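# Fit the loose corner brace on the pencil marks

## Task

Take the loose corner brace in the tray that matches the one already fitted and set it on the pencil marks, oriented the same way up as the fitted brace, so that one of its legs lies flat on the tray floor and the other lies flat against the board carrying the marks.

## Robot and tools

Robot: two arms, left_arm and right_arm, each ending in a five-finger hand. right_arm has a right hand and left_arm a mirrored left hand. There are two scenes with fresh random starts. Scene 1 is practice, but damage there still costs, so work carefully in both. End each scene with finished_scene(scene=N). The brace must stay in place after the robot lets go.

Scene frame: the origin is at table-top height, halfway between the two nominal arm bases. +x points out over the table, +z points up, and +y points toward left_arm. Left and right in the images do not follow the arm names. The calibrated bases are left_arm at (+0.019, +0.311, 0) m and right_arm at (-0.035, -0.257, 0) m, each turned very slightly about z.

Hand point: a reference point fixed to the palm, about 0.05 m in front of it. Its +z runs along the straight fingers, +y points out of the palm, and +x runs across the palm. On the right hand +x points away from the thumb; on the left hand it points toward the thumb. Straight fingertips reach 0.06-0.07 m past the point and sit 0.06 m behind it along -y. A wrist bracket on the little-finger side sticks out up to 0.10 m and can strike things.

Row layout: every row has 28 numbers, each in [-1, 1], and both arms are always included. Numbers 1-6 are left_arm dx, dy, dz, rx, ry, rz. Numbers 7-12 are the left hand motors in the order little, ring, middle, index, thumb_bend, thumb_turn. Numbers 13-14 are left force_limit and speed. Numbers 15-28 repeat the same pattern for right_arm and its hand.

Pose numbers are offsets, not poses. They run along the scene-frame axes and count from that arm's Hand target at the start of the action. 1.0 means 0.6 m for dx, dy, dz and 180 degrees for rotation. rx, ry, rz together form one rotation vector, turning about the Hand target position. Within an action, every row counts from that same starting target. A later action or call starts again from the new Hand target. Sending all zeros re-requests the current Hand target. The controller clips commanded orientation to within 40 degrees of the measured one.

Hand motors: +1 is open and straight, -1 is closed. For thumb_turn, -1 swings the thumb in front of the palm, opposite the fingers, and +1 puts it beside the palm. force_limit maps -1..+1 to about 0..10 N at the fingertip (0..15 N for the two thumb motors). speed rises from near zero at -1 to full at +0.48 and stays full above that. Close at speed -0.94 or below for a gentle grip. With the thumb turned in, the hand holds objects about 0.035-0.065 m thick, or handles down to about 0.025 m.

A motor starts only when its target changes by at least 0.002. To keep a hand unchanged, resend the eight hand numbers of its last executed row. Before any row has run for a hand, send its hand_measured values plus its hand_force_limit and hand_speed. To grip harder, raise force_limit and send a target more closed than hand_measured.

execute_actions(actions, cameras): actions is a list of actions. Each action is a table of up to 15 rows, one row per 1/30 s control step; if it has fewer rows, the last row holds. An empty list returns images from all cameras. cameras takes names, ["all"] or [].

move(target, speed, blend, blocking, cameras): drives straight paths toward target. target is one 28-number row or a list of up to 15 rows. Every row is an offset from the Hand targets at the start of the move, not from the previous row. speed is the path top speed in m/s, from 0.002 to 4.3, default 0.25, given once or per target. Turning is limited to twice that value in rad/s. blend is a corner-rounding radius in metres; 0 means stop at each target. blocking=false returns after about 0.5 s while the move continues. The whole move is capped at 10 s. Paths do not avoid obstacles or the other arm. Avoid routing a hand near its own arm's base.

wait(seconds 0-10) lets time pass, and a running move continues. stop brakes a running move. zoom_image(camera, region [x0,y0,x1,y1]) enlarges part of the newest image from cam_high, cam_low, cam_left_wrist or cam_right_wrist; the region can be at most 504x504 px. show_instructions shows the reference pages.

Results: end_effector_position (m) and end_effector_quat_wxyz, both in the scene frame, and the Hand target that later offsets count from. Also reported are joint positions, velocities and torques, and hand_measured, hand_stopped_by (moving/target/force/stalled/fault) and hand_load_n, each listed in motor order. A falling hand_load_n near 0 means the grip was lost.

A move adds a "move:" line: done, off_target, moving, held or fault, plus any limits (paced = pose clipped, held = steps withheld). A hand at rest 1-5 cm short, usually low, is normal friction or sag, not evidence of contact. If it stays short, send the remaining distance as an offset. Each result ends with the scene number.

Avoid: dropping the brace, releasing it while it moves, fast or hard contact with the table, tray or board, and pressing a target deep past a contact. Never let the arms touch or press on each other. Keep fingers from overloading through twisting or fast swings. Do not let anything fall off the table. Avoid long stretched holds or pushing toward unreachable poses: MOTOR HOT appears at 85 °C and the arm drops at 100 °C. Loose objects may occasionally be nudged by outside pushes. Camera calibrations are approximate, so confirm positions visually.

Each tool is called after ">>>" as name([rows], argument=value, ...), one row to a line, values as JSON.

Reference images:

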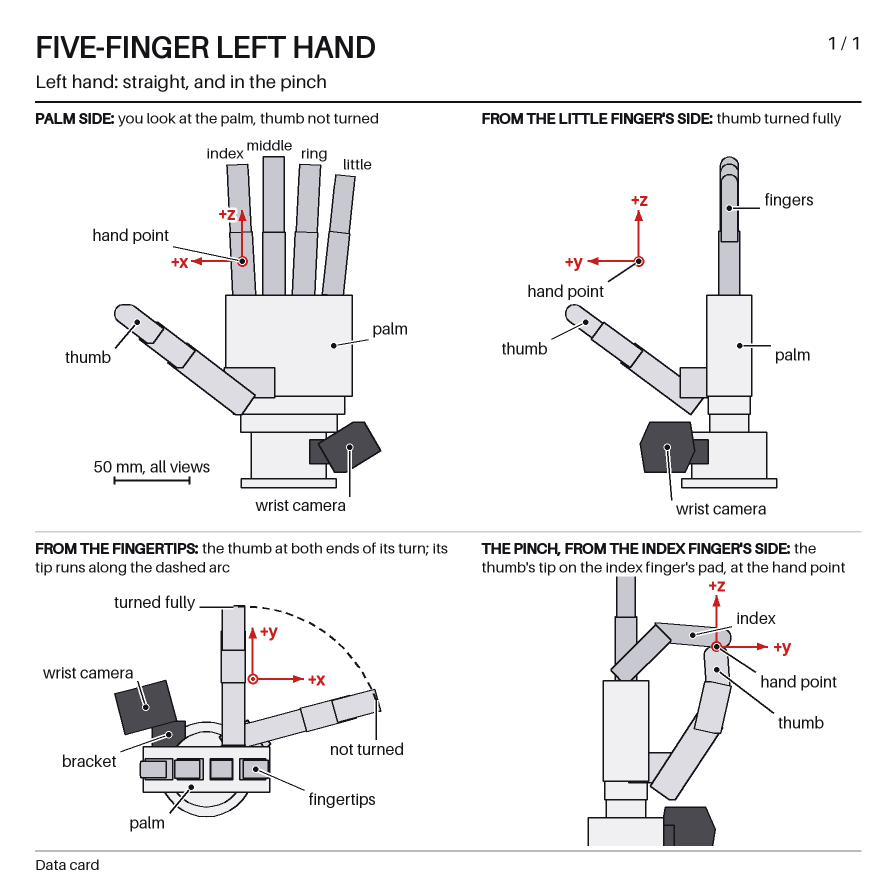

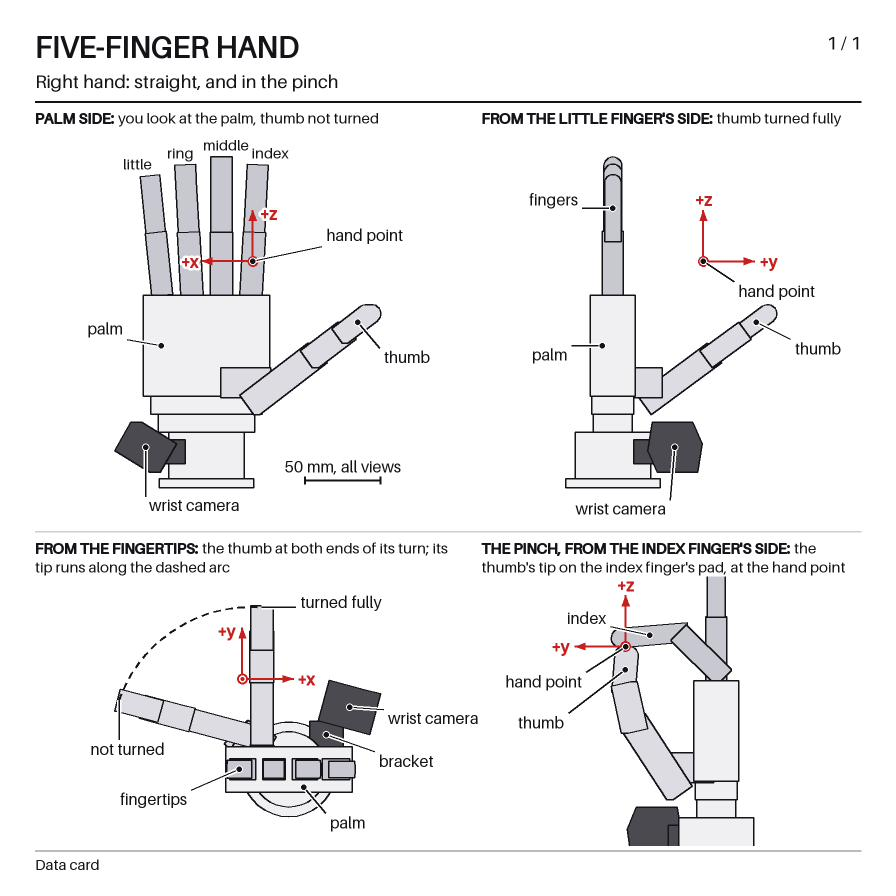

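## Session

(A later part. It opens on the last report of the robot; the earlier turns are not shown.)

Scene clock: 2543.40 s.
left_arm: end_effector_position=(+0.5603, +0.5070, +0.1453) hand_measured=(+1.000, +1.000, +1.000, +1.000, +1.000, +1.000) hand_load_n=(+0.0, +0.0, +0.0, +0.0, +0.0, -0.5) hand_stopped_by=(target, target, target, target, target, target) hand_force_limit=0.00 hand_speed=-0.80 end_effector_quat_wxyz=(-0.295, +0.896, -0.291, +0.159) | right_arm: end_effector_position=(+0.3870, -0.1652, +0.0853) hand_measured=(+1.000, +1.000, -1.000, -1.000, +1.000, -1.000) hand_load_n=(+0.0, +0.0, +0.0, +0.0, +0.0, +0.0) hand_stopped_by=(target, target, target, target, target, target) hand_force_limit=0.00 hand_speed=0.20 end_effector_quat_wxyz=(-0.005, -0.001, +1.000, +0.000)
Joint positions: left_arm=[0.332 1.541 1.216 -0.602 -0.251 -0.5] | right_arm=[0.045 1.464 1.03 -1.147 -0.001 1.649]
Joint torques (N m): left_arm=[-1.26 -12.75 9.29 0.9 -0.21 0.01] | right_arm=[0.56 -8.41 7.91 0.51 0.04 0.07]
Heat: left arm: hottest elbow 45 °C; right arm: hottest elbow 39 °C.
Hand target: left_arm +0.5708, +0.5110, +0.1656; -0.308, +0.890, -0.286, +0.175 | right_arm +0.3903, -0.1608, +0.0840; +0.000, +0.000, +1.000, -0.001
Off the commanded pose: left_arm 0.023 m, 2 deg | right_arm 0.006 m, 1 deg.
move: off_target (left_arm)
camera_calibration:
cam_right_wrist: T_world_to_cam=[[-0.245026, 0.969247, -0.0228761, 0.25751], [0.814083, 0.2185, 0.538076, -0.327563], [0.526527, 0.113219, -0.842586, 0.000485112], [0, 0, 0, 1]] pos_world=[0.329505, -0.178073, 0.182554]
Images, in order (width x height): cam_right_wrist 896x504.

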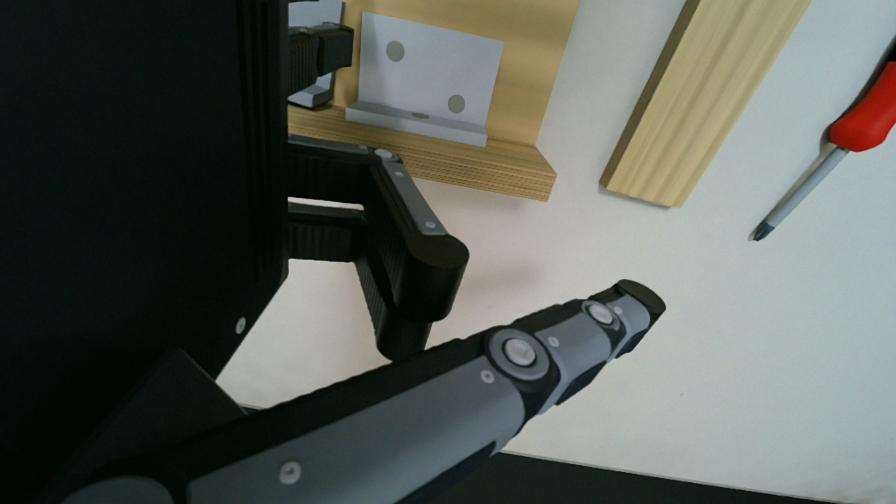

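>>> move([
  [0,0,0,0,0,0,1,1,1,1,1,1,0,-0.8, -0.002,0.003,-0.014,0,0,0,1,1,-1,-1,1,-1,0,0.2],
], speed=0.06, cameras=["cam_right_wrist"])

>>> zoom_image(camera="cam_right_wrist", region=[280, 0, 500, 150])

Scene clock: 2554.33 s.
left_arm: end_effector_position=(+0.5603, +0.5070, +0.1453) hand_measured=(+1.000, +1.000, +1.000, +1.000, +1.000, +1.000) hand_load_n=(+0.0, +0.0, +0.0, +0.0, +0.0, +0.0) hand_stopped_by=(target, target, target, target, target, target) hand_force_limit=0.00 hand_speed=-0.80 end_effector_quat_wxyz=(-0.295, +0.896, -0.291, +0.159) | right_arm: end_effector_position=(+0.3859, -0.1637, +0.0773) hand_measured=(+1.000, +1.000, -1.000, -1.000, +1.000, -1.000) hand_load_n=(+0.0, +0.0, +0.0, +0.0, +0.0, +0.0) hand_stopped_by=(target, target, target, target, target, target) hand_force_limit=0.00 hand_speed=0.20 end_effector_quat_wxyz=(-0.005, -0.001, +1.000, -0.001)
Joint positions: left_arm=[0.332 1.541 1.216 -0.602 -0.251 -0.5] | right_arm=[0.049 1.471 1.014 -1.124 0 1.653]
Joint torques (N m): left_arm=[-1.55 -12.98 9.31 1.02 -0.27 -0.01] | right_arm=[0.5 -8.29 7.73 0.5 0 0.09]
Heat: left arm: hottest elbow 45 °C; right arm: hottest elbow 38 °C.
Hand target: left_arm +0.5708, +0.5110, +0.1656; -0.308, +0.890, -0.286, +0.175 | right_arm +0.3892, -0.1590, +0.0757; +0.000, +0.000, +1.000, -0.001
Off the commanded pose: left_arm 0.023 m, 2 deg | right_arm 0.006 m, 0 deg.
move: off_target (left_arm)
camera_calibration:
cam_right_wrist: T_world_to_cam=[[-0.245046, 0.969213, -0.024047, 0.255689], [0.813828, 0.219114, 0.538213, -0.322463], [0.526913, 0.112317, -0.842465, -0.00611194], [0, 0, 0, 1]] pos_world=[0.328306, -0.176475, 0.174553]
Images, in order (width x height): cam_right_wrist 896x504.

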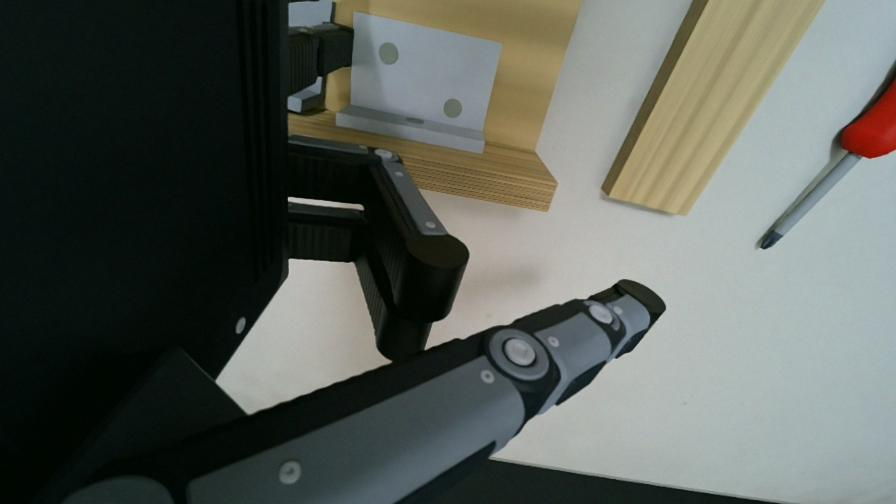

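Scaled by 2.291 from the camera's 896x504 image, which has a finer 1280x720 frame.

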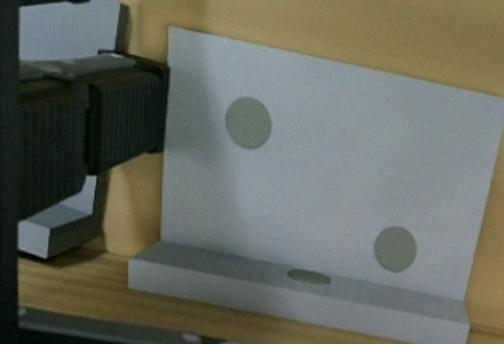

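>>> move([
  [0,0,0,0,0,0,1,1,1,1,1,1,0,-0.8, 0.0,0.0,-0.004,0,0,0,1,1,-1,-1,1,-1,0,0.2],
  [0,0,0,0,0,0,1,1,1,1,1,1,0,-0.8, 0.0,-0.045,-0.004,0,0,0,1,1,-1,-1,1,-1,0,0.2],
], speed=0.05, cameras=["cam_right_wrist","cam_high"])

>>> zoom_image(camera="cam_right_wrist", region=[280, 0, 560, 200])

Scene clock: 2565.27 s.
left_arm: end_effector_position=(+0.5603, +0.5070, +0.1453) hand_measured=(+1.000, +1.000, +1.000, +1.000, +1.000, +1.000) hand_load_n=(+0.0, +0.0, +0.0, +0.0, +0.0, +0.0) hand_stopped_by=(target, target, target, target, target, target) hand_force_limit=0.00 hand_speed=-0.80 end_effector_quat_wxyz=(-0.295, +0.896, -0.291, +0.159) | right_arm: end_effector_position=(+0.3865, -0.1798, +0.0754) hand_measured=(+1.000, +1.000, -1.000, -1.000, +1.000, -1.000) hand_load_n=(+0.0, -1.5, +0.0, +0.5, +0.0, +0.0) hand_stopped_by=(target, target, target, target, target, target) hand_force_limit=0.00 hand_speed=0.20 end_effector_quat_wxyz=(-0.004, +0.000, +1.000, +0.001)
Joint positions: left_arm=[0.332 1.541 1.216 -0.602 -0.251 -0.5] | right_arm=[0.007 1.471 1.009 -1.116 -0.002 1.613]
Joint torques (N m): left_arm=[-1.14 -13.1 9.32 1.13 -0.24 -0.03] | right_arm=[-1.9 -8.35 7.51 0.4 0.07 -0.2]
Heat: left arm: hottest elbow 45 °C; right arm: hottest elbow 38 °C.
Hand target: left_arm +0.5708, +0.5110, +0.1656; -0.308, +0.890, -0.286, +0.175 | right_arm +0.3893, -0.1860, +0.0733; +0.000, +0.000, +1.000, -0.001
Off the commanded pose: left_arm 0.023 m, 2 deg | right_arm 0.007 m, 0 deg.
move: off_target (left_arm)
camera_calibration:
cam_right_wrist: T_world_to_cam=[[-0.243502, 0.969647, -0.0221629, 0.270716], [0.813434, 0.216612, 0.539819, -0.318878], [0.528234, 0.113419, -0.84149, -0.00663016], [0, 0, 0, 1]] pos_world=[0.328808, -0.192674, 0.172557]
Images, in order (width x height): cam_high 896x504, cam_right_wrist 896x504.

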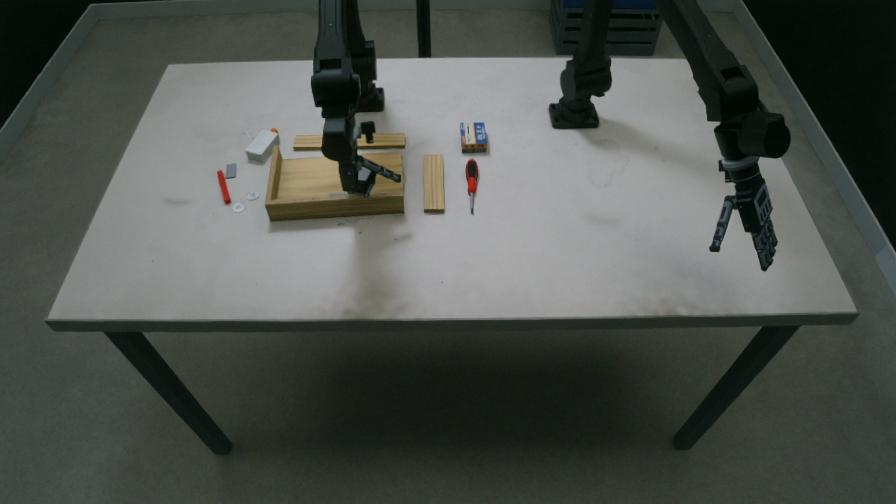

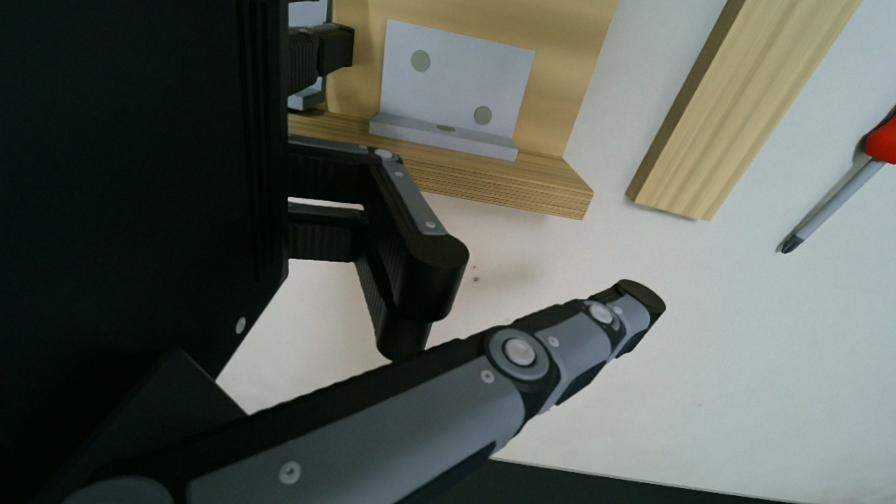

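Scaled by 1.800 from the camera's 896x504 image, which has a finer 1280x720 frame.

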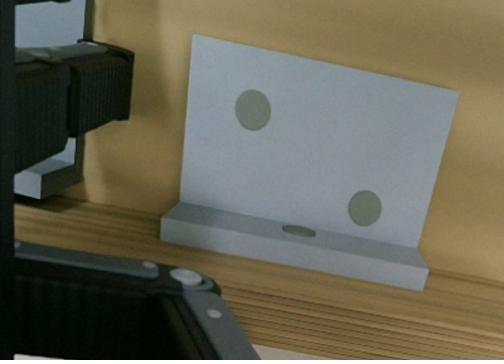

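>>> move([
  [0,0,0,0,0,0,1,1,1,1,1,1,0,-0.8, 0.0,-0.029,0.0,0,0,0,1,1,-1,-1,1,-1,0,0.2],
], speed=0.05, cameras=["cam_right_wrist","cam_high"])

>>> zoom_image(camera="cam_right_wrist", region=[280, 0, 560, 200])

Scene clock: 2573.73 s.
left_arm: end_effector_position=(+0.5603, +0.5070, +0.1453) hand_measured=(+1.000, +1.000, +1.000, +1.000, +1.000, +1.000) hand_load_n=(+0.0, +0.0, +0.0, +0.0, +0.0, +0.0) hand_stopped_by=(target, target, target, target, target, target) hand_force_limit=0.00 hand_speed=-0.80 end_effector_quat_wxyz=(-0.295, +0.896, -0.291, +0.159) | right_arm: end_effector_position=(+0.3868, -0.1967, +0.0754) hand_measured=(+1.000, +1.000, -1.000, -1.000, +1.000, -1.000) hand_load_n=(+0.0, -1.5, +0.0, +0.0, +0.0, +0.0) hand_stopped_by=(target, target, target, target, target, target) hand_force_limit=0.00 hand_speed=0.20 end_effector_quat_wxyz=(-0.004, -0.001, +1.000, +0.001)
Joint positions: left_arm=[0.332 1.541 1.216 -0.602 -0.251 -0.5] | right_arm=[-0.036 1.471 1.009 -1.116 -0.002 1.568]
Joint torques (N m): left_arm=[-0.85 -13.45 9.39 1.03 -0.25 0.04] | right_arm=[-1.96 -8.47 7.5 0.53 0.08 -0.21]
Heat: left arm: hottest elbow 45 °C; right arm: hottest elbow 37 °C.
Hand target: left_arm +0.5708, +0.5110, +0.1656; -0.308, +0.890, -0.286, +0.175 | right_arm +0.3893, -0.2033, +0.0733; +0.000, +0.000, +1.000, -0.001
Off the commanded pose: left_arm 0.023 m, 2 deg | right_arm 0.007 m, 0 deg.
move: off_target (left_arm)
camera_calibration:
cam_right_wrist: T_world_to_cam=[[-0.244572, 0.969385, -0.0218342, 0.287414], [0.813121, 0.21731, 0.540011, -0.315245], [0.528223, 0.114318, -0.841375, -0.00469913], [0, 0, 0, 1]] pos_world=[0.329108, -0.209572, 0.172557]
Images, in order (width x height): cam_high 896x504, cam_right_wrist 896x504.

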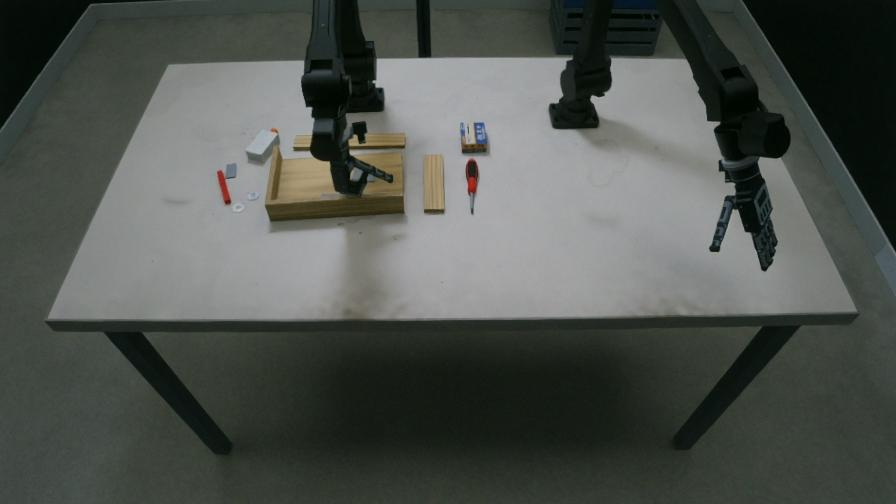

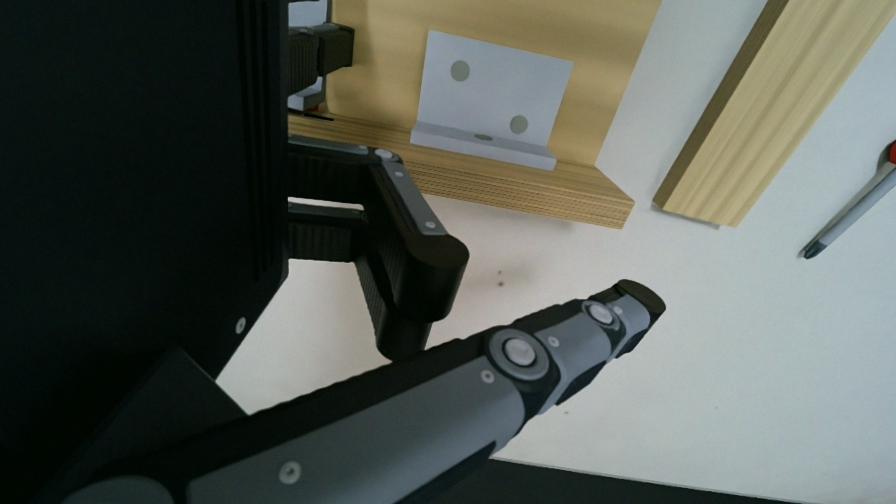

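Scaled by 1.800 from the camera's 896x504 image, which has a finer 1280x720 frame.

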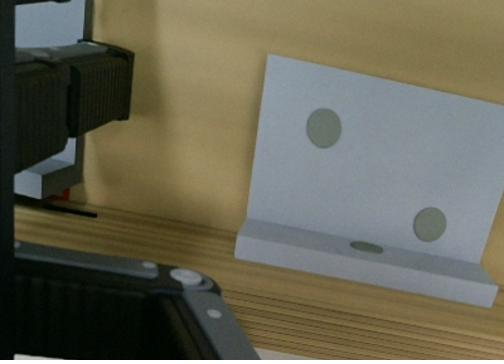

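>>> move([
  [0,0,0,0,0,0,1,1,1,1,1,1,0,-0.8, 0.0,0.033,0.0,0,0,0,1,1,-1,-1,1,-1,0,0.2],
  [0,0,0,0,0,0,1,1,1,1,1,1,0,-0.8, 0.0,0.033,0.13,0,0,0,1,1,-1,-1,1,-1,0,0.2],
  [0,0,0,0,0,0,1,1,1,1,1,1,0,-0.8, 0.03,-0.15,0.15,0,0,0,1,1,-1,-1,1,-1,0,0.2],
], speed=[0.1,0.2,0.25], blend=[0.005,0.02,0], cameras=["cam_right_wrist","cam_high"])

>>> zoom_image(camera="cam_right_wrist", region=[280, 0, 560, 200])

Scene clock: 2591.23 s.
left_arm: end_effector_position=(+0.5603, +0.5070, +0.1453) hand_measured=(+1.000, +1.000, +1.000, +1.000, +1.000, +1.000) hand_load_n=(+0.0, +0.0, +0.0, +0.0, +0.0, +0.0) hand_stopped_by=(target, target, target, target, target, target) hand_force_limit=0.00 hand_speed=-0.80 end_effector_quat_wxyz=(-0.295, +0.896, -0.291, +0.159) | right_arm: end_effector_position=(+0.3908, -0.2889, +0.1441) hand_measured=(+1.000, +1.000, -1.000, -1.000, +1.000, -1.000) hand_load_n=(+0.0, -0.5, +0.0, +0.0, +0.0, +0.0) hand_stopped_by=(target, target, target, target, target, target) hand_force_limit=0.00 hand_speed=0.20 end_effector_quat_wxyz=(-0.019, +0.005, +1.000, +0.002)
Joint positions: left_arm=[0.332 1.541 1.216 -0.602 -0.251 -0.5] | right_arm=[-0.261 1.46 1.192 -1.341 0.005 1.354]
Joint torques (N m): left_arm=[-1.2 -13.45 9.22 0.91 -0.2 -0.03] | right_arm=[-0.91 -8.82 12.94 -0.69 -0.13 -0.19]
Heat: left arm: hottest elbow 45 °C; right arm: hottest elbow 37 °C.
Hand target: left_arm +0.5708, +0.5110, +0.1656; -0.308, +0.890, -0.286, +0.175 | right_arm +0.4072, -0.2933, +0.1632; +0.000, +0.000, +1.000, -0.001
Off the commanded pose: left_arm 0.023 m, 2 deg | right_arm 0.026 m, 2 deg.
move: off_target (left_arm, right_arm)
camera_calibration:
cam_right_wrist: T_world_to_cam=[[-0.234541, 0.972026, -0.0124465, 0.374777], [0.831792, 0.207297, 0.514928, -0.342068], [0.503103, 0.110419, -0.857143, 0.0724628], [0, 0, 0, 1]] pos_world=[0.335973, -0.301384, 0.242916]
Images, in order (width x height): cam_high 896x504, cam_right_wrist 896x504.

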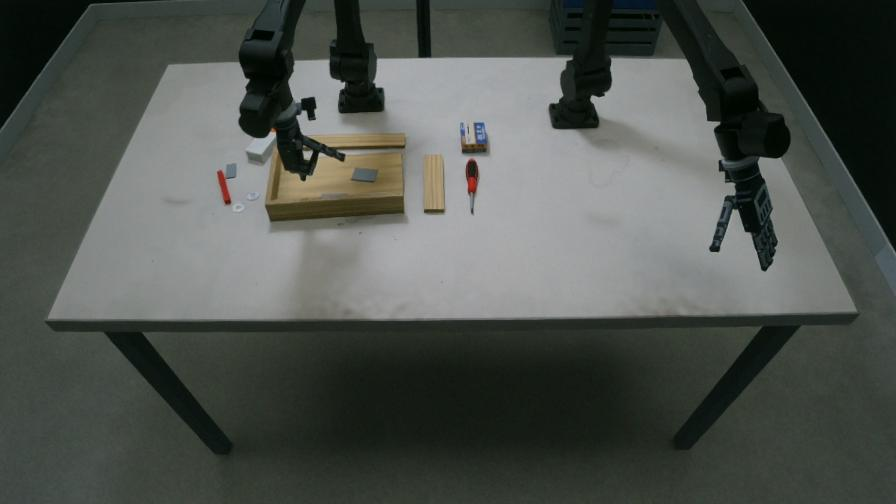

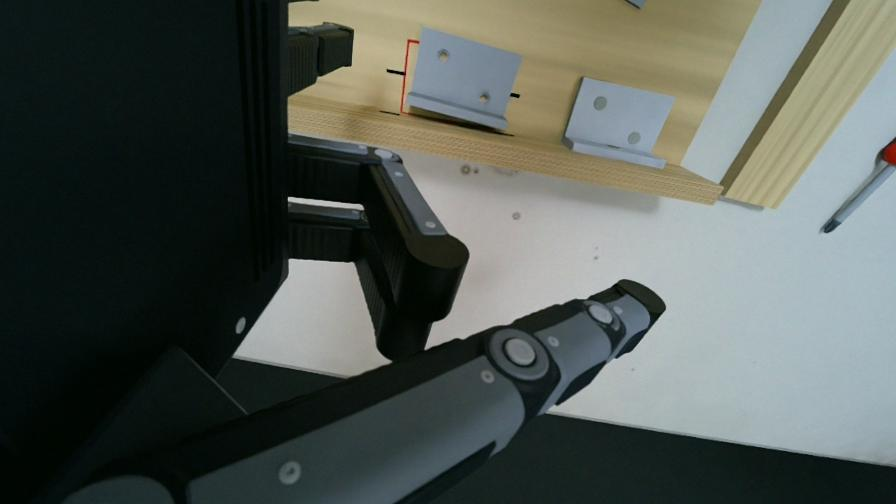

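Scaled by 1.800 from the camera's 896x504 image, which has a finer 1280x720 frame.

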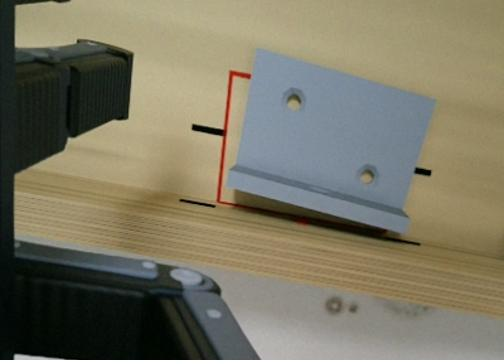

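>>> move([
  [0,0,0,0,0,0,1,1,1,1,1,1,0,-0.8, -0.03,0.1805,-0.02,0,0,0,1,1,-1,-1,1,-1,0,0.2],
  [0,0,0,0,0,0,1,1,1,1,1,1,0,-0.8, -0.03,0.1805,-0.15,0,0,0,1,1,-1,-1,1,-1,0,0.2],
  [0,0,0,0,0,0,1,1,1,1,1,1,0,-0.8, -0.03,0.1395,-0.15,0,0,0,1,1,-1,-1,1,-1,0,0.2],
], speed=[0.25,0.15,0.05], cameras=["cam_right_wrist"])

>>> zoom_image(camera="cam_right_wrist", region=[280, 0, 560, 200])

Scene clock: 2631.80 s.
left_arm: end_effector_position=(+0.5603, +0.5070, +0.1453) hand_measured=(+1.000, +1.000, +1.000, +1.000, +1.000, +1.000) hand_load_n=(-0.5, +0.0, +0.0, +0.0, +0.0, -0.5) hand_stopped_by=(target, target, target, target, target, target) hand_force_limit=0.00 hand_speed=-0.80 end_effector_quat_wxyz=(-0.295, +0.896, -0.291, +0.159) | right_arm: end_effector_position=(+0.3841, -0.1996, +0.0748) hand_measured=(+1.000, +1.000, -1.000, -1.000, +1.000, -1.000) hand_load_n=(+0.0, -3.0, +0.0, +0.0, +0.0, +0.0) hand_stopped_by=(target, target, target, target, target, target) hand_force_limit=0.00 hand_speed=0.20 end_effector_quat_wxyz=(-0.007, -0.003, +1.000, +0.004)
Joint positions: left_arm=[0.332 1.541 1.216 -0.602 -0.251 -0.5] | right_arm=[-0.047 1.471 1.006 -1.121 -0.008 1.554]
Joint torques (N m): left_arm=[-0.97 -12.86 9.25 0.98 -0.23 -0.04] | right_arm=[-2.37 -8.23 7.82 0.7 0.31 -0.24]
Heat: left arm: hottest elbow 45 °C; right arm: hottest elbow 41 °C.
Hand target: left_arm +0.5708, +0.5110, +0.1656; -0.308, +0.890, -0.286, +0.175 | right_arm +0.3892, -0.2098, +0.0733; +0.000, +0.000, +1.000, -0.001
Off the commanded pose: left_arm 0.023 m, 2 deg | right_arm 0.011 m, 1 deg.
move: off_target (left_arm, right_arm)
camera_calibration:
cam_right_wrist: T_world_to_cam=[[-0.24799, 0.968667, -0.0136258, 0.290138], [0.816224, 0.216498, 0.535638, -0.31311], [0.521805, 0.121711, -0.844338, 0.000811641], [0, 0, 0, 1]] pos_world=[0.327096, -0.213358, 0.172352]
Images, in order (width x height): cam_right_wrist 896x504.

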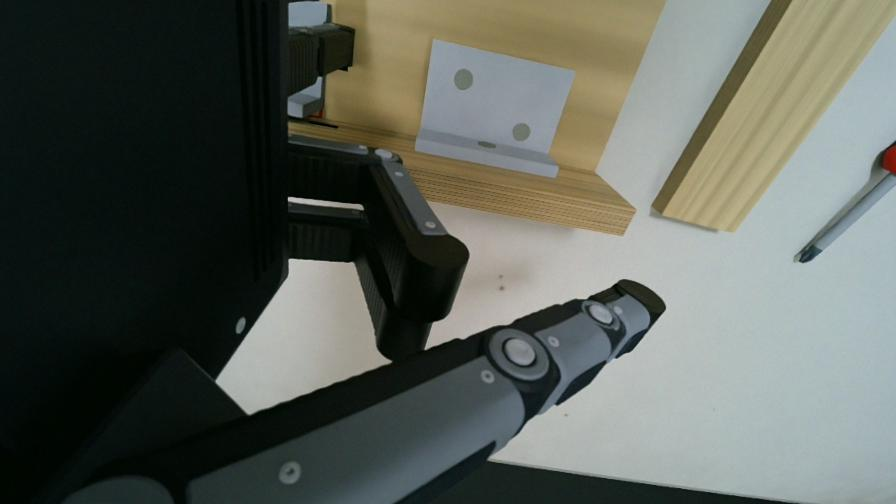

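Scaled by 1.800 from the camera's 896x504 image, which has a finer 1280x720 frame.

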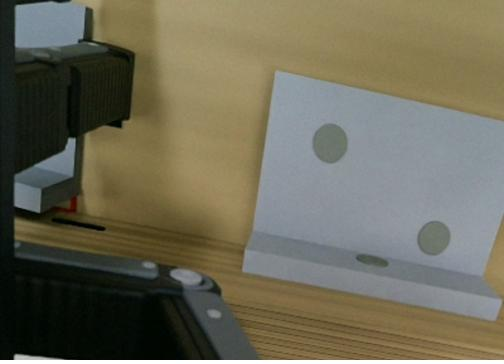

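>>> zoom_image(camera="cam_right_wrist", region=[284, 0, 364, 140])

Scaled by 3.600 from the camera's 896x504 image, which has a finer 1280x720 frame.

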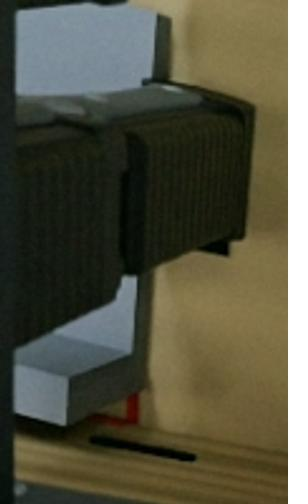

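>>> move([
  [0,0,0,0,0,0,1,1,1,1,1,1,0,-0.8, 0.0,0.03,0.005,0,0,0,1,1,-1,-1,1,-1,0,0.2],
  [0,0,0,0,0,0,1,1,1,1,1,1,0,-0.8, 0.0,0.033,0.13,0,0,0,1,1,-1,-1,1,-1,0,0.2],
  [0,0,0,0,0,0,1,1,1,1,1,1,0,-0.8, 0.03,-0.14,0.15,0,0,0,1,1,-1,-1,1,-1,0,0.2],
], speed=[0.08,0.2,0.25], blend=[0.004,0.02,0], cameras=["cam_right_wrist"])

>>> zoom_image(camera="cam_right_wrist", region=[380, 0, 560, 160])

Scene clock: 2650.43 s.
left_arm: end_effector_position=(+0.5603, +0.5070, +0.1453) hand_measured=(+1.000, +1.000, +1.000, +1.000, +1.000, +1.000) hand_load_n=(+0.0, +0.0, +0.0, +0.0, +0.0, +0.0) hand_stopped_by=(target, target, target, target, target, target) hand_force_limit=0.00 hand_speed=-0.80 end_effector_quat_wxyz=(-0.295, +0.896, -0.291, +0.159) | right_arm: end_effector_position=(+0.3909, -0.2895, +0.1440) hand_measured=(+1.000, +1.000, -1.000, -1.000, +1.000, -1.000) hand_load_n=(+0.0, +0.0, +0.0, +0.0, +0.0, +0.0) hand_stopped_by=(target, target, target, target, target, target) hand_force_limit=0.00 hand_speed=0.20 end_effector_quat_wxyz=(-0.019, +0.005, +1.000, +0.002)
Joint positions: left_arm=[0.332 1.541 1.216 -0.602 -0.251 -0.5] | right_arm=[-0.263 1.461 1.192 -1.341 0.005 1.353]
Joint torques (N m): left_arm=[-1.38 -12.86 9.25 0.99 -0.22 -0.03] | right_arm=[-0.67 -9 13.03 -0.69 -0.12 -0.18]
Heat: left arm: hottest elbow 45 °C; right arm: hottest elbow 39 °C.
Hand target: left_arm +0.5708, +0.5110, +0.1656; -0.308, +0.890, -0.286, +0.175 | right_arm +0.4072, -0.2937, +0.1633; +0.000, -0.001, +1.000, -0.001
Off the commanded pose: left_arm 0.023 m, 2 deg | right_arm 0.026 m, 2 deg.
move: off_target (left_arm, right_arm)
camera_calibration:
cam_right_wrist: T_world_to_cam=[[-0.233778, 0.972212, -0.012343, 0.375158], [0.83195, 0.206588, 0.514956, -0.342301], [0.503196, 0.110117, -0.857128, 0.0723523], [0, 0, 0, 1]] pos_world=[0.336074, -0.301985, 0.242916]
Images, in order (width x height): cam_right_wrist 896x504.

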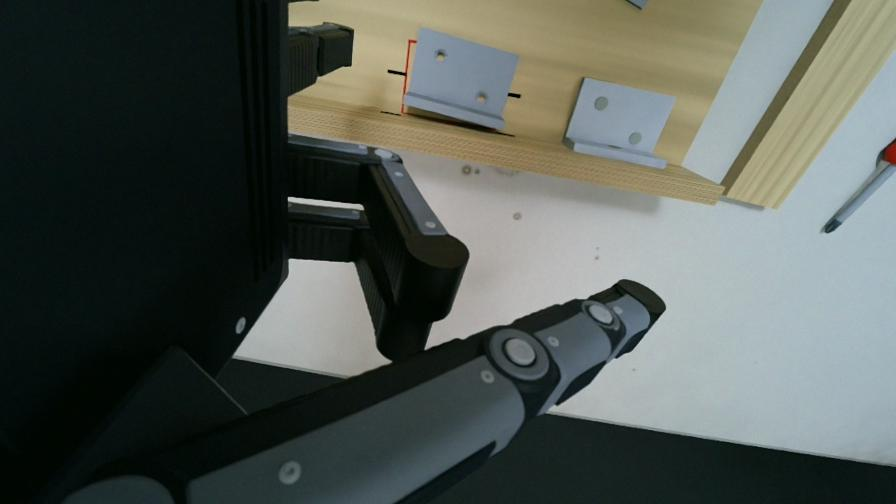

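Scaled by 2.800 from the camera's 896x504 image, which has a finer 1280x720 frame.

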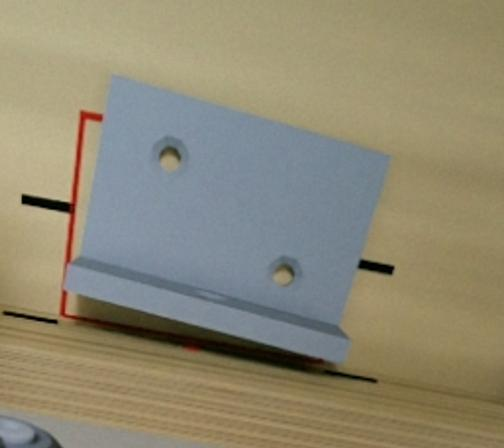

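>>> move([
  [0,0,0,0,0,0,1,1,1,1,1,1,0,-0.8, -0.187,0.021,-0.01,0,0,0.522,-1,1,1,1,1,-1,0,0.2],
], speed=0.3)

Scene clock: 2690.83 s.
left_arm: end_effector_position=(+0.5603, +0.5070, +0.1453) hand_measured=(+1.000, +1.000, +1.000, +1.000, +1.000, +1.000) hand_load_n=(+0.0, +0.0, +0.0, +0.0, +0.0, +0.0) hand_stopped_by=(target, target, target, target, target, target) hand_force_limit=0.00 hand_speed=-0.80 end_effector_quat_wxyz=(-0.295, +0.896, -0.291, +0.159) | right_arm: end_effector_position=(+0.2929, -0.2837, +0.1516) hand_measured=(-1.000, +1.000, +1.000, +1.000, +1.000, -1.000) hand_load_n=(+0.0, +0.0, +0.0, -0.5, -0.5, +0.0) hand_stopped_by=(target, target, target, target, target, target) hand_force_limit=0.00 hand_speed=0.20 end_effector_quat_wxyz=(+0.009, +0.724, -0.690, -0.010)
Joint positions: left_arm=[0.332 1.541 1.216 -0.602 -0.251 -0.5] | right_arm=[-0.173 1.419 1.162 -1.341 0.003 -0.185]
Joint torques (N m): left_arm=[-0.85 -13.51 9.22 1.07 -0.22 0] | right_arm=[0.26 -9.82 8.39 0.24 -0.08 -0.2]
Heat: left arm: hottest elbow 45 °C; right arm: hottest elbow 42 °C.
Hand target: left_arm +0.5708, +0.5110, +0.1656; -0.308, +0.890, -0.286, +0.175 | right_arm +0.2950, -0.2811, +0.1573; -0.001, +0.731, -0.682, +0.001
Off the commanded pose: left_arm 0.023 m, 2 deg | right_arm 0.007 m, 2 deg.
move: off_target (left_arm)

>>> move([
  [0,0,0,0,0,0,1,1,1,1,1,1,0,-0.8, -0.012,0.003,-0.082,0,0,0,-1,1,1,1,1,-1,0,0.2],
], speed=0.12, cameras=["cam_right_wrist","cam_high"])

>>> zoom_image(camera="cam_right_wrist", region=[280, 0, 500, 200])

>>> zoom_image(camera="cam_high", region=[280, 140, 400, 215])

Scene clock: 2697.60 s.
left_arm: end_effector_position=(+0.5603, +0.5070, +0.1453) hand_measured=(+1.000, +1.000, +1.000, +1.000, +1.000, +1.000) hand_load_n=(+0.0, +0.0, +0.0, +0.0, +0.0, +0.0) hand_stopped_by=(target, target, target, target, target, target) hand_force_limit=0.00 hand_speed=-0.80 end_effector_quat_wxyz=(-0.295, +0.896, -0.291, +0.159) | right_arm: end_effector_position=(+0.2841, -0.2823, +0.1096) hand_measured=(-1.000, +1.000, +1.000, +1.000, +1.000, -1.000) hand_load_n=(+0.0, +0.0, +0.0, +0.0, +0.0, +0.0) hand_stopped_by=(target, target, target, target, target, target) hand_force_limit=0.00 hand_speed=0.20 end_effector_quat_wxyz=(+0.003, +0.724, -0.690, -0.003)
Joint positions: left_arm=[0.332 1.541 1.216 -0.602 -0.251 -0.5] | right_arm=[-0.173 1.417 1.047 -1.21 0.002 -0.186]
Joint torques (N m): left_arm=[-1.49 -12.86 9.33 1.22 -0.25 0] | right_arm=[0.62 -8.06 8.08 0.44 -0.07 -0.17]
Heat: left arm: hottest elbow 45 °C; right arm: hottest elbow 41 °C.
Hand target: left_arm +0.5708, +0.5110, +0.1656; -0.308, +0.890, -0.286, +0.175 | right_arm +0.2878, -0.2792, +0.1082; -0.001, +0.731, -0.682, +0.001
Off the commanded pose: left_arm 0.023 m, 2 deg | right_arm 0.005 m, 1 deg.
move: off_target (left_arm)
camera_calibration:
cam_right_wrist: T_world_to_cam=[[-0.95716, -0.289074, -0.0167749, 0.192698], [-0.250739, 0.798466, 0.54734, 0.233913], [-0.144828, 0.528098, -0.836742, 0.395666], [0, 0, 0, 1]] pos_world=[0.300398, -0.340018, 0.206273]
Images, in order (width x height): cam_high 896x504, cam_right_wrist 896x504.

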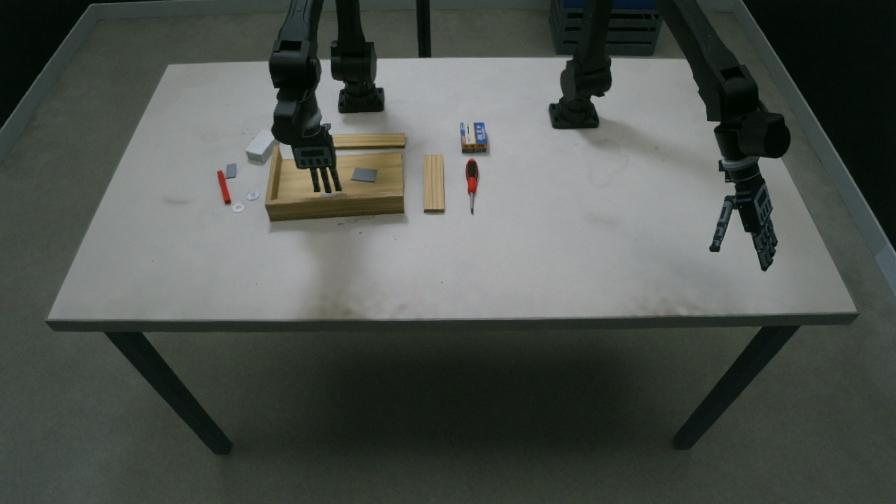

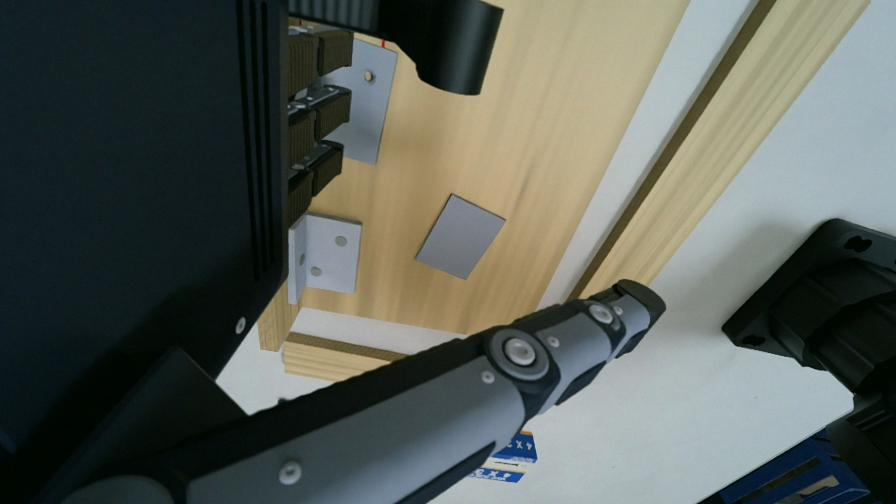

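Scaled by 2.291 from the camera's 896x504 image, which has a finer 1280x720 frame.

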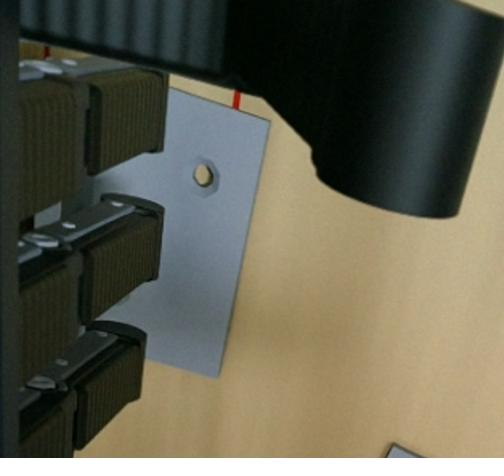

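Scaled by 4.200 from the camera's 896x504 image, which has a finer 1280x720 frame.

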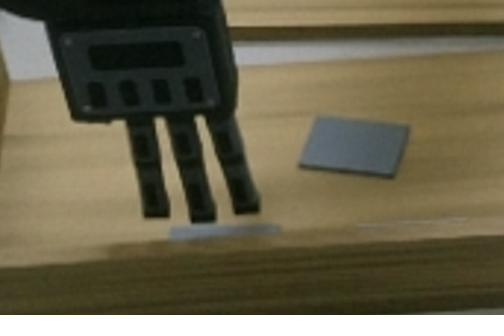

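>>> move([
  [0,0,0,0,0,0,1,1,1,1,1,1,0,-0.8, 0.005,0.0,-0.0335,0,0,0,-1,1,1,1,1,-1,0,0.2],
  [0,0,0,0,0,0,1,1,1,1,1,1,0,-0.8, 0.028,0.001,-0.0335,0,0,0,-1,1,1,1,1,-1,0,0.2],
], speed=0.06, cameras=["cam_right_wrist","cam_high"])

>>> zoom_image(camera="cam_right_wrist", region=[280, 0, 500, 200])

>>> zoom_image(camera="cam_high", region=[280, 150, 400, 225])

Scene clock: 2715.40 s.
left_arm: end_effector_position=(+0.5603, +0.5070, +0.1453) hand_measured=(+1.000, +1.000, +1.000, +1.000, +1.000, +1.000) hand_load_n=(+0.0, +0.0, +0.0, +0.0, +0.0, +0.0) hand_stopped_by=(target, target, target, target, target, target) hand_force_limit=0.00 hand_speed=-0.80 end_effector_quat_wxyz=(-0.295, +0.896, -0.291, +0.159) | right_arm: end_effector_position=(+0.2871, -0.2809, +0.0862) hand_measured=(-1.000, +1.000, +1.000, +1.000, +1.000, -1.000) hand_load_n=(+0.0, +0.0, -0.5, +0.0, +0.0, +0.0) hand_stopped_by=(target, target, target, target, target, target) hand_force_limit=0.00 hand_speed=0.20 end_effector_quat_wxyz=(+0.007, +0.726, -0.688, -0.007)
Joint positions: left_arm=[0.332 1.541 1.216 -0.602 -0.251 -0.5] | right_arm=[-0.167 1.458 1.022 -1.154 0.002 -0.186]
Joint torques (N m): left_arm=[-1.14 -12.86 9.22 1.09 -0.23 0.01] | right_arm=[0.62 -6.89 10.93 0.32 -0.05 -0.09]
Heat: left arm: hottest elbow 45 °C; right arm: hottest elbow 39 °C.
Hand target: left_arm +0.5708, +0.5110, +0.1656; -0.308, +0.890, -0.286, +0.175 | right_arm +0.3047, -0.2786, +0.0881; -0.001, +0.731, -0.682, +0.001
Off the commanded pose: left_arm 0.023 m, 2 deg | right_arm 0.018 m, 2 deg.
move: off_target (left_arm, right_arm)
camera_calibration:
cam_right_wrist: T_world_to_cam=[[-0.955736, -0.294151, -0.00668065, 0.19287], [-0.248949, 0.796349, 0.551229, 0.244968], [-0.156824, 0.528492, -0.834327, 0.379142], [0, 0, 0, 1]] pos_world=[0.304776, -0.338721, 0.182584]
Images, in order (width x height): cam_high 896x504, cam_right_wrist 896x504.

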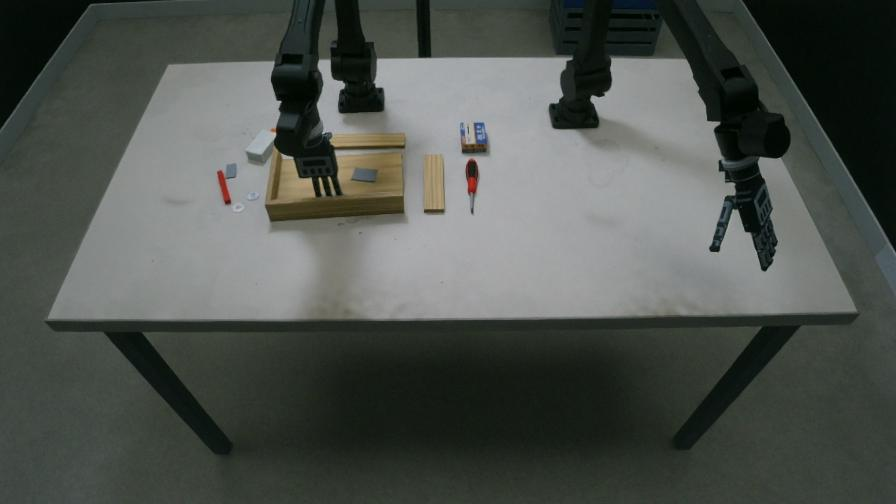

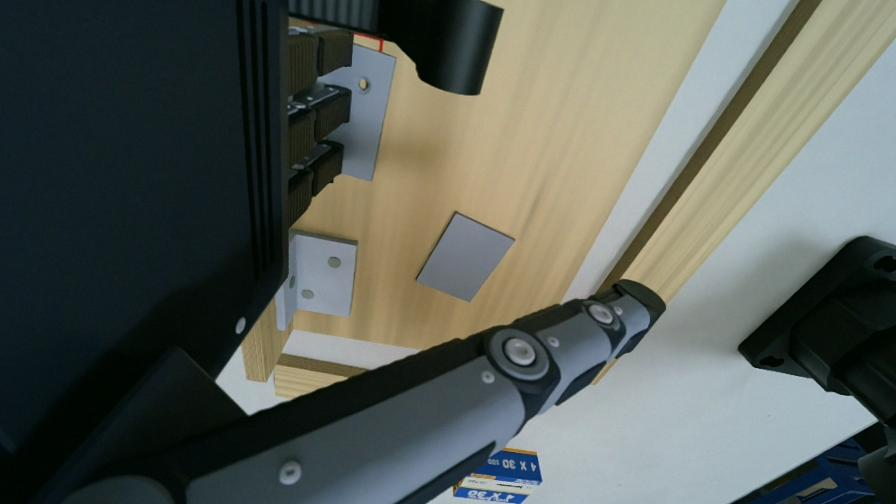

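Scaled by 2.291 from the camera's 896x504 image, which has a finer 1280x720 frame.

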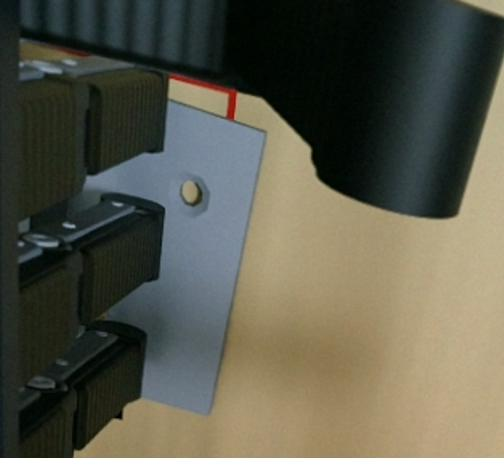

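Scaled by 4.200 from the camera's 896x504 image, which has a finer 1280x720 frame.

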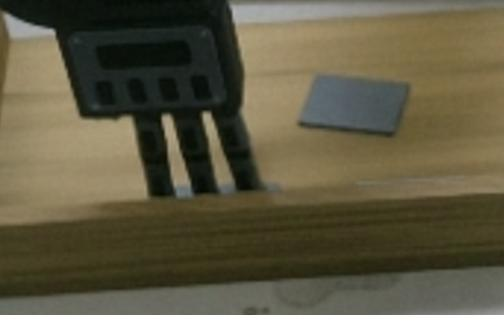

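>>> move([
  [0,0,0,0,0,0,1,1,1,1,1,1,0,-0.8, 0.0,0.0,0.01,0,0,0,-1,1,1,1,1,-1,0,0.2],
  [0,0,0,0,0,0,1,1,1,1,1,1,0,-0.8, 0.018,0.0015,0.01,0,0,0,-1,1,1,1,1,-1,0,0.2],
], speed=0.05, cameras=["cam_right_wrist","cam_high"])

>>> zoom_image(camera="cam_right_wrist", region=[280, 0, 500, 200])

Scene clock: 2724.67 s.
left_arm: end_effector_position=(+0.5603, +0.5070, +0.1453) hand_measured=(+1.000, +1.000, +1.000, +1.000, +1.000, +1.000) hand_load_n=(+0.0, +0.0, +0.0, +0.0, +0.0, +0.0) hand_stopped_by=(target, target, target, target, target, target) hand_force_limit=0.00 hand_speed=-0.80 end_effector_quat_wxyz=(-0.295, +0.896, -0.291, +0.159) | right_arm: end_effector_position=(+0.2945, -0.2805, +0.0870) hand_measured=(-1.000, +1.000, +1.000, +1.000, +1.000, -1.000) hand_load_n=(+0.0, +0.0, -3.0, +0.0, +0.0, +0.0) hand_stopped_by=(target, target, target, target, target, target) hand_force_limit=0.00 hand_speed=0.20 end_effector_quat_wxyz=(+0.009, +0.727, -0.686, -0.011)
Joint positions: left_arm=[0.332 1.541 1.216 -0.602 -0.251 -0.5] | right_arm=[-0.163 1.482 1.049 -1.165 0.002 -0.186]
Joint torques (N m): left_arm=[-1.14 -13.16 9.42 1.05 -0.17 -0.04] | right_arm=[0.97 -7.71 11.89 -0.16 -0.08 -0.04]
Heat: left arm: hottest elbow 45 °C; right arm: hottest elbow 39 °C.
Hand target: left_arm +0.5708, +0.5110, +0.1656; -0.308, +0.890, -0.286, +0.175 | right_arm +0.3153, -0.2777, +0.0940; -0.001, +0.731, -0.682, +0.000
Off the commanded pose: left_arm 0.023 m, 2 deg | right_arm 0.022 m, 2 deg.
move: off_target (left_arm, right_arm)
camera_calibration:
cam_right_wrist: T_world_to_cam=[[-0.954521, -0.298143, 0.000981079, 0.197964], [-0.247649, 0.794683, 0.55421, 0.244911], [-0.166014, 0.528762, -0.832376, 0.383382], [0, 0, 0, 1]] pos_world=[0.313259, -0.338323, 0.183192]
Images, in order (width x height): cam_high 896x504, cam_right_wrist 896x504.

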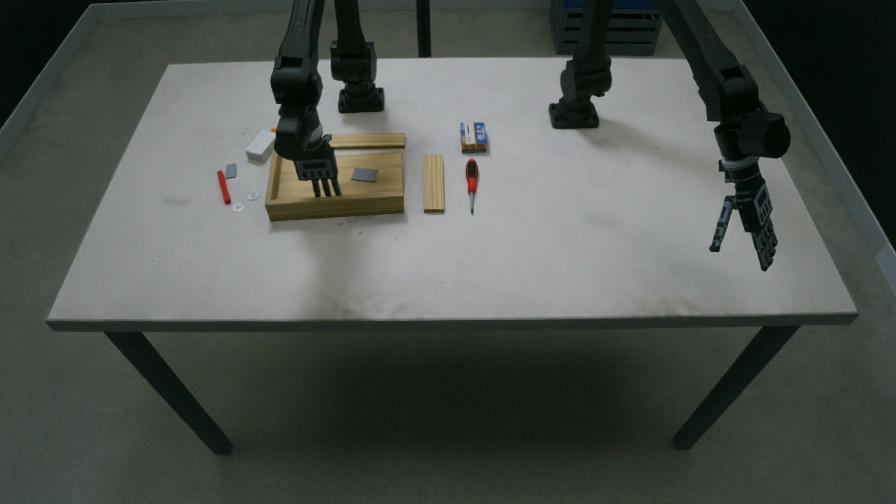

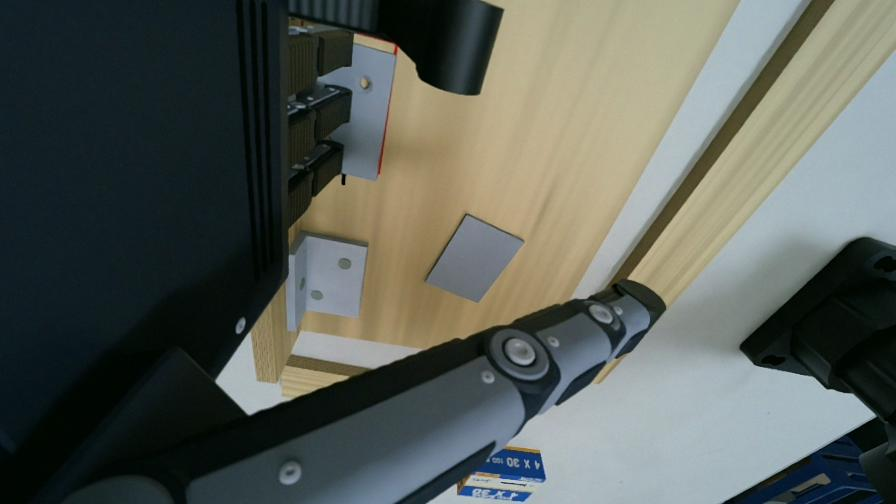

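Scaled by 2.291 from the camera's 896x504 image, which has a finer 1280x720 frame.

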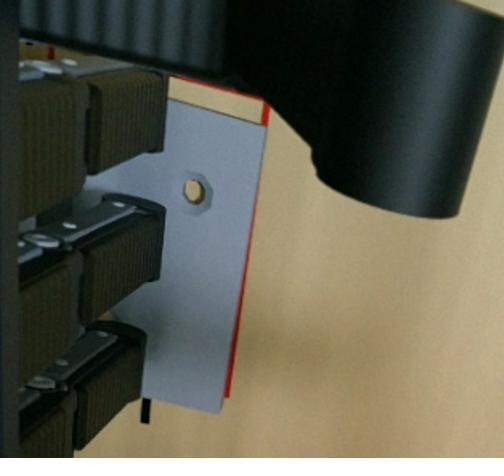

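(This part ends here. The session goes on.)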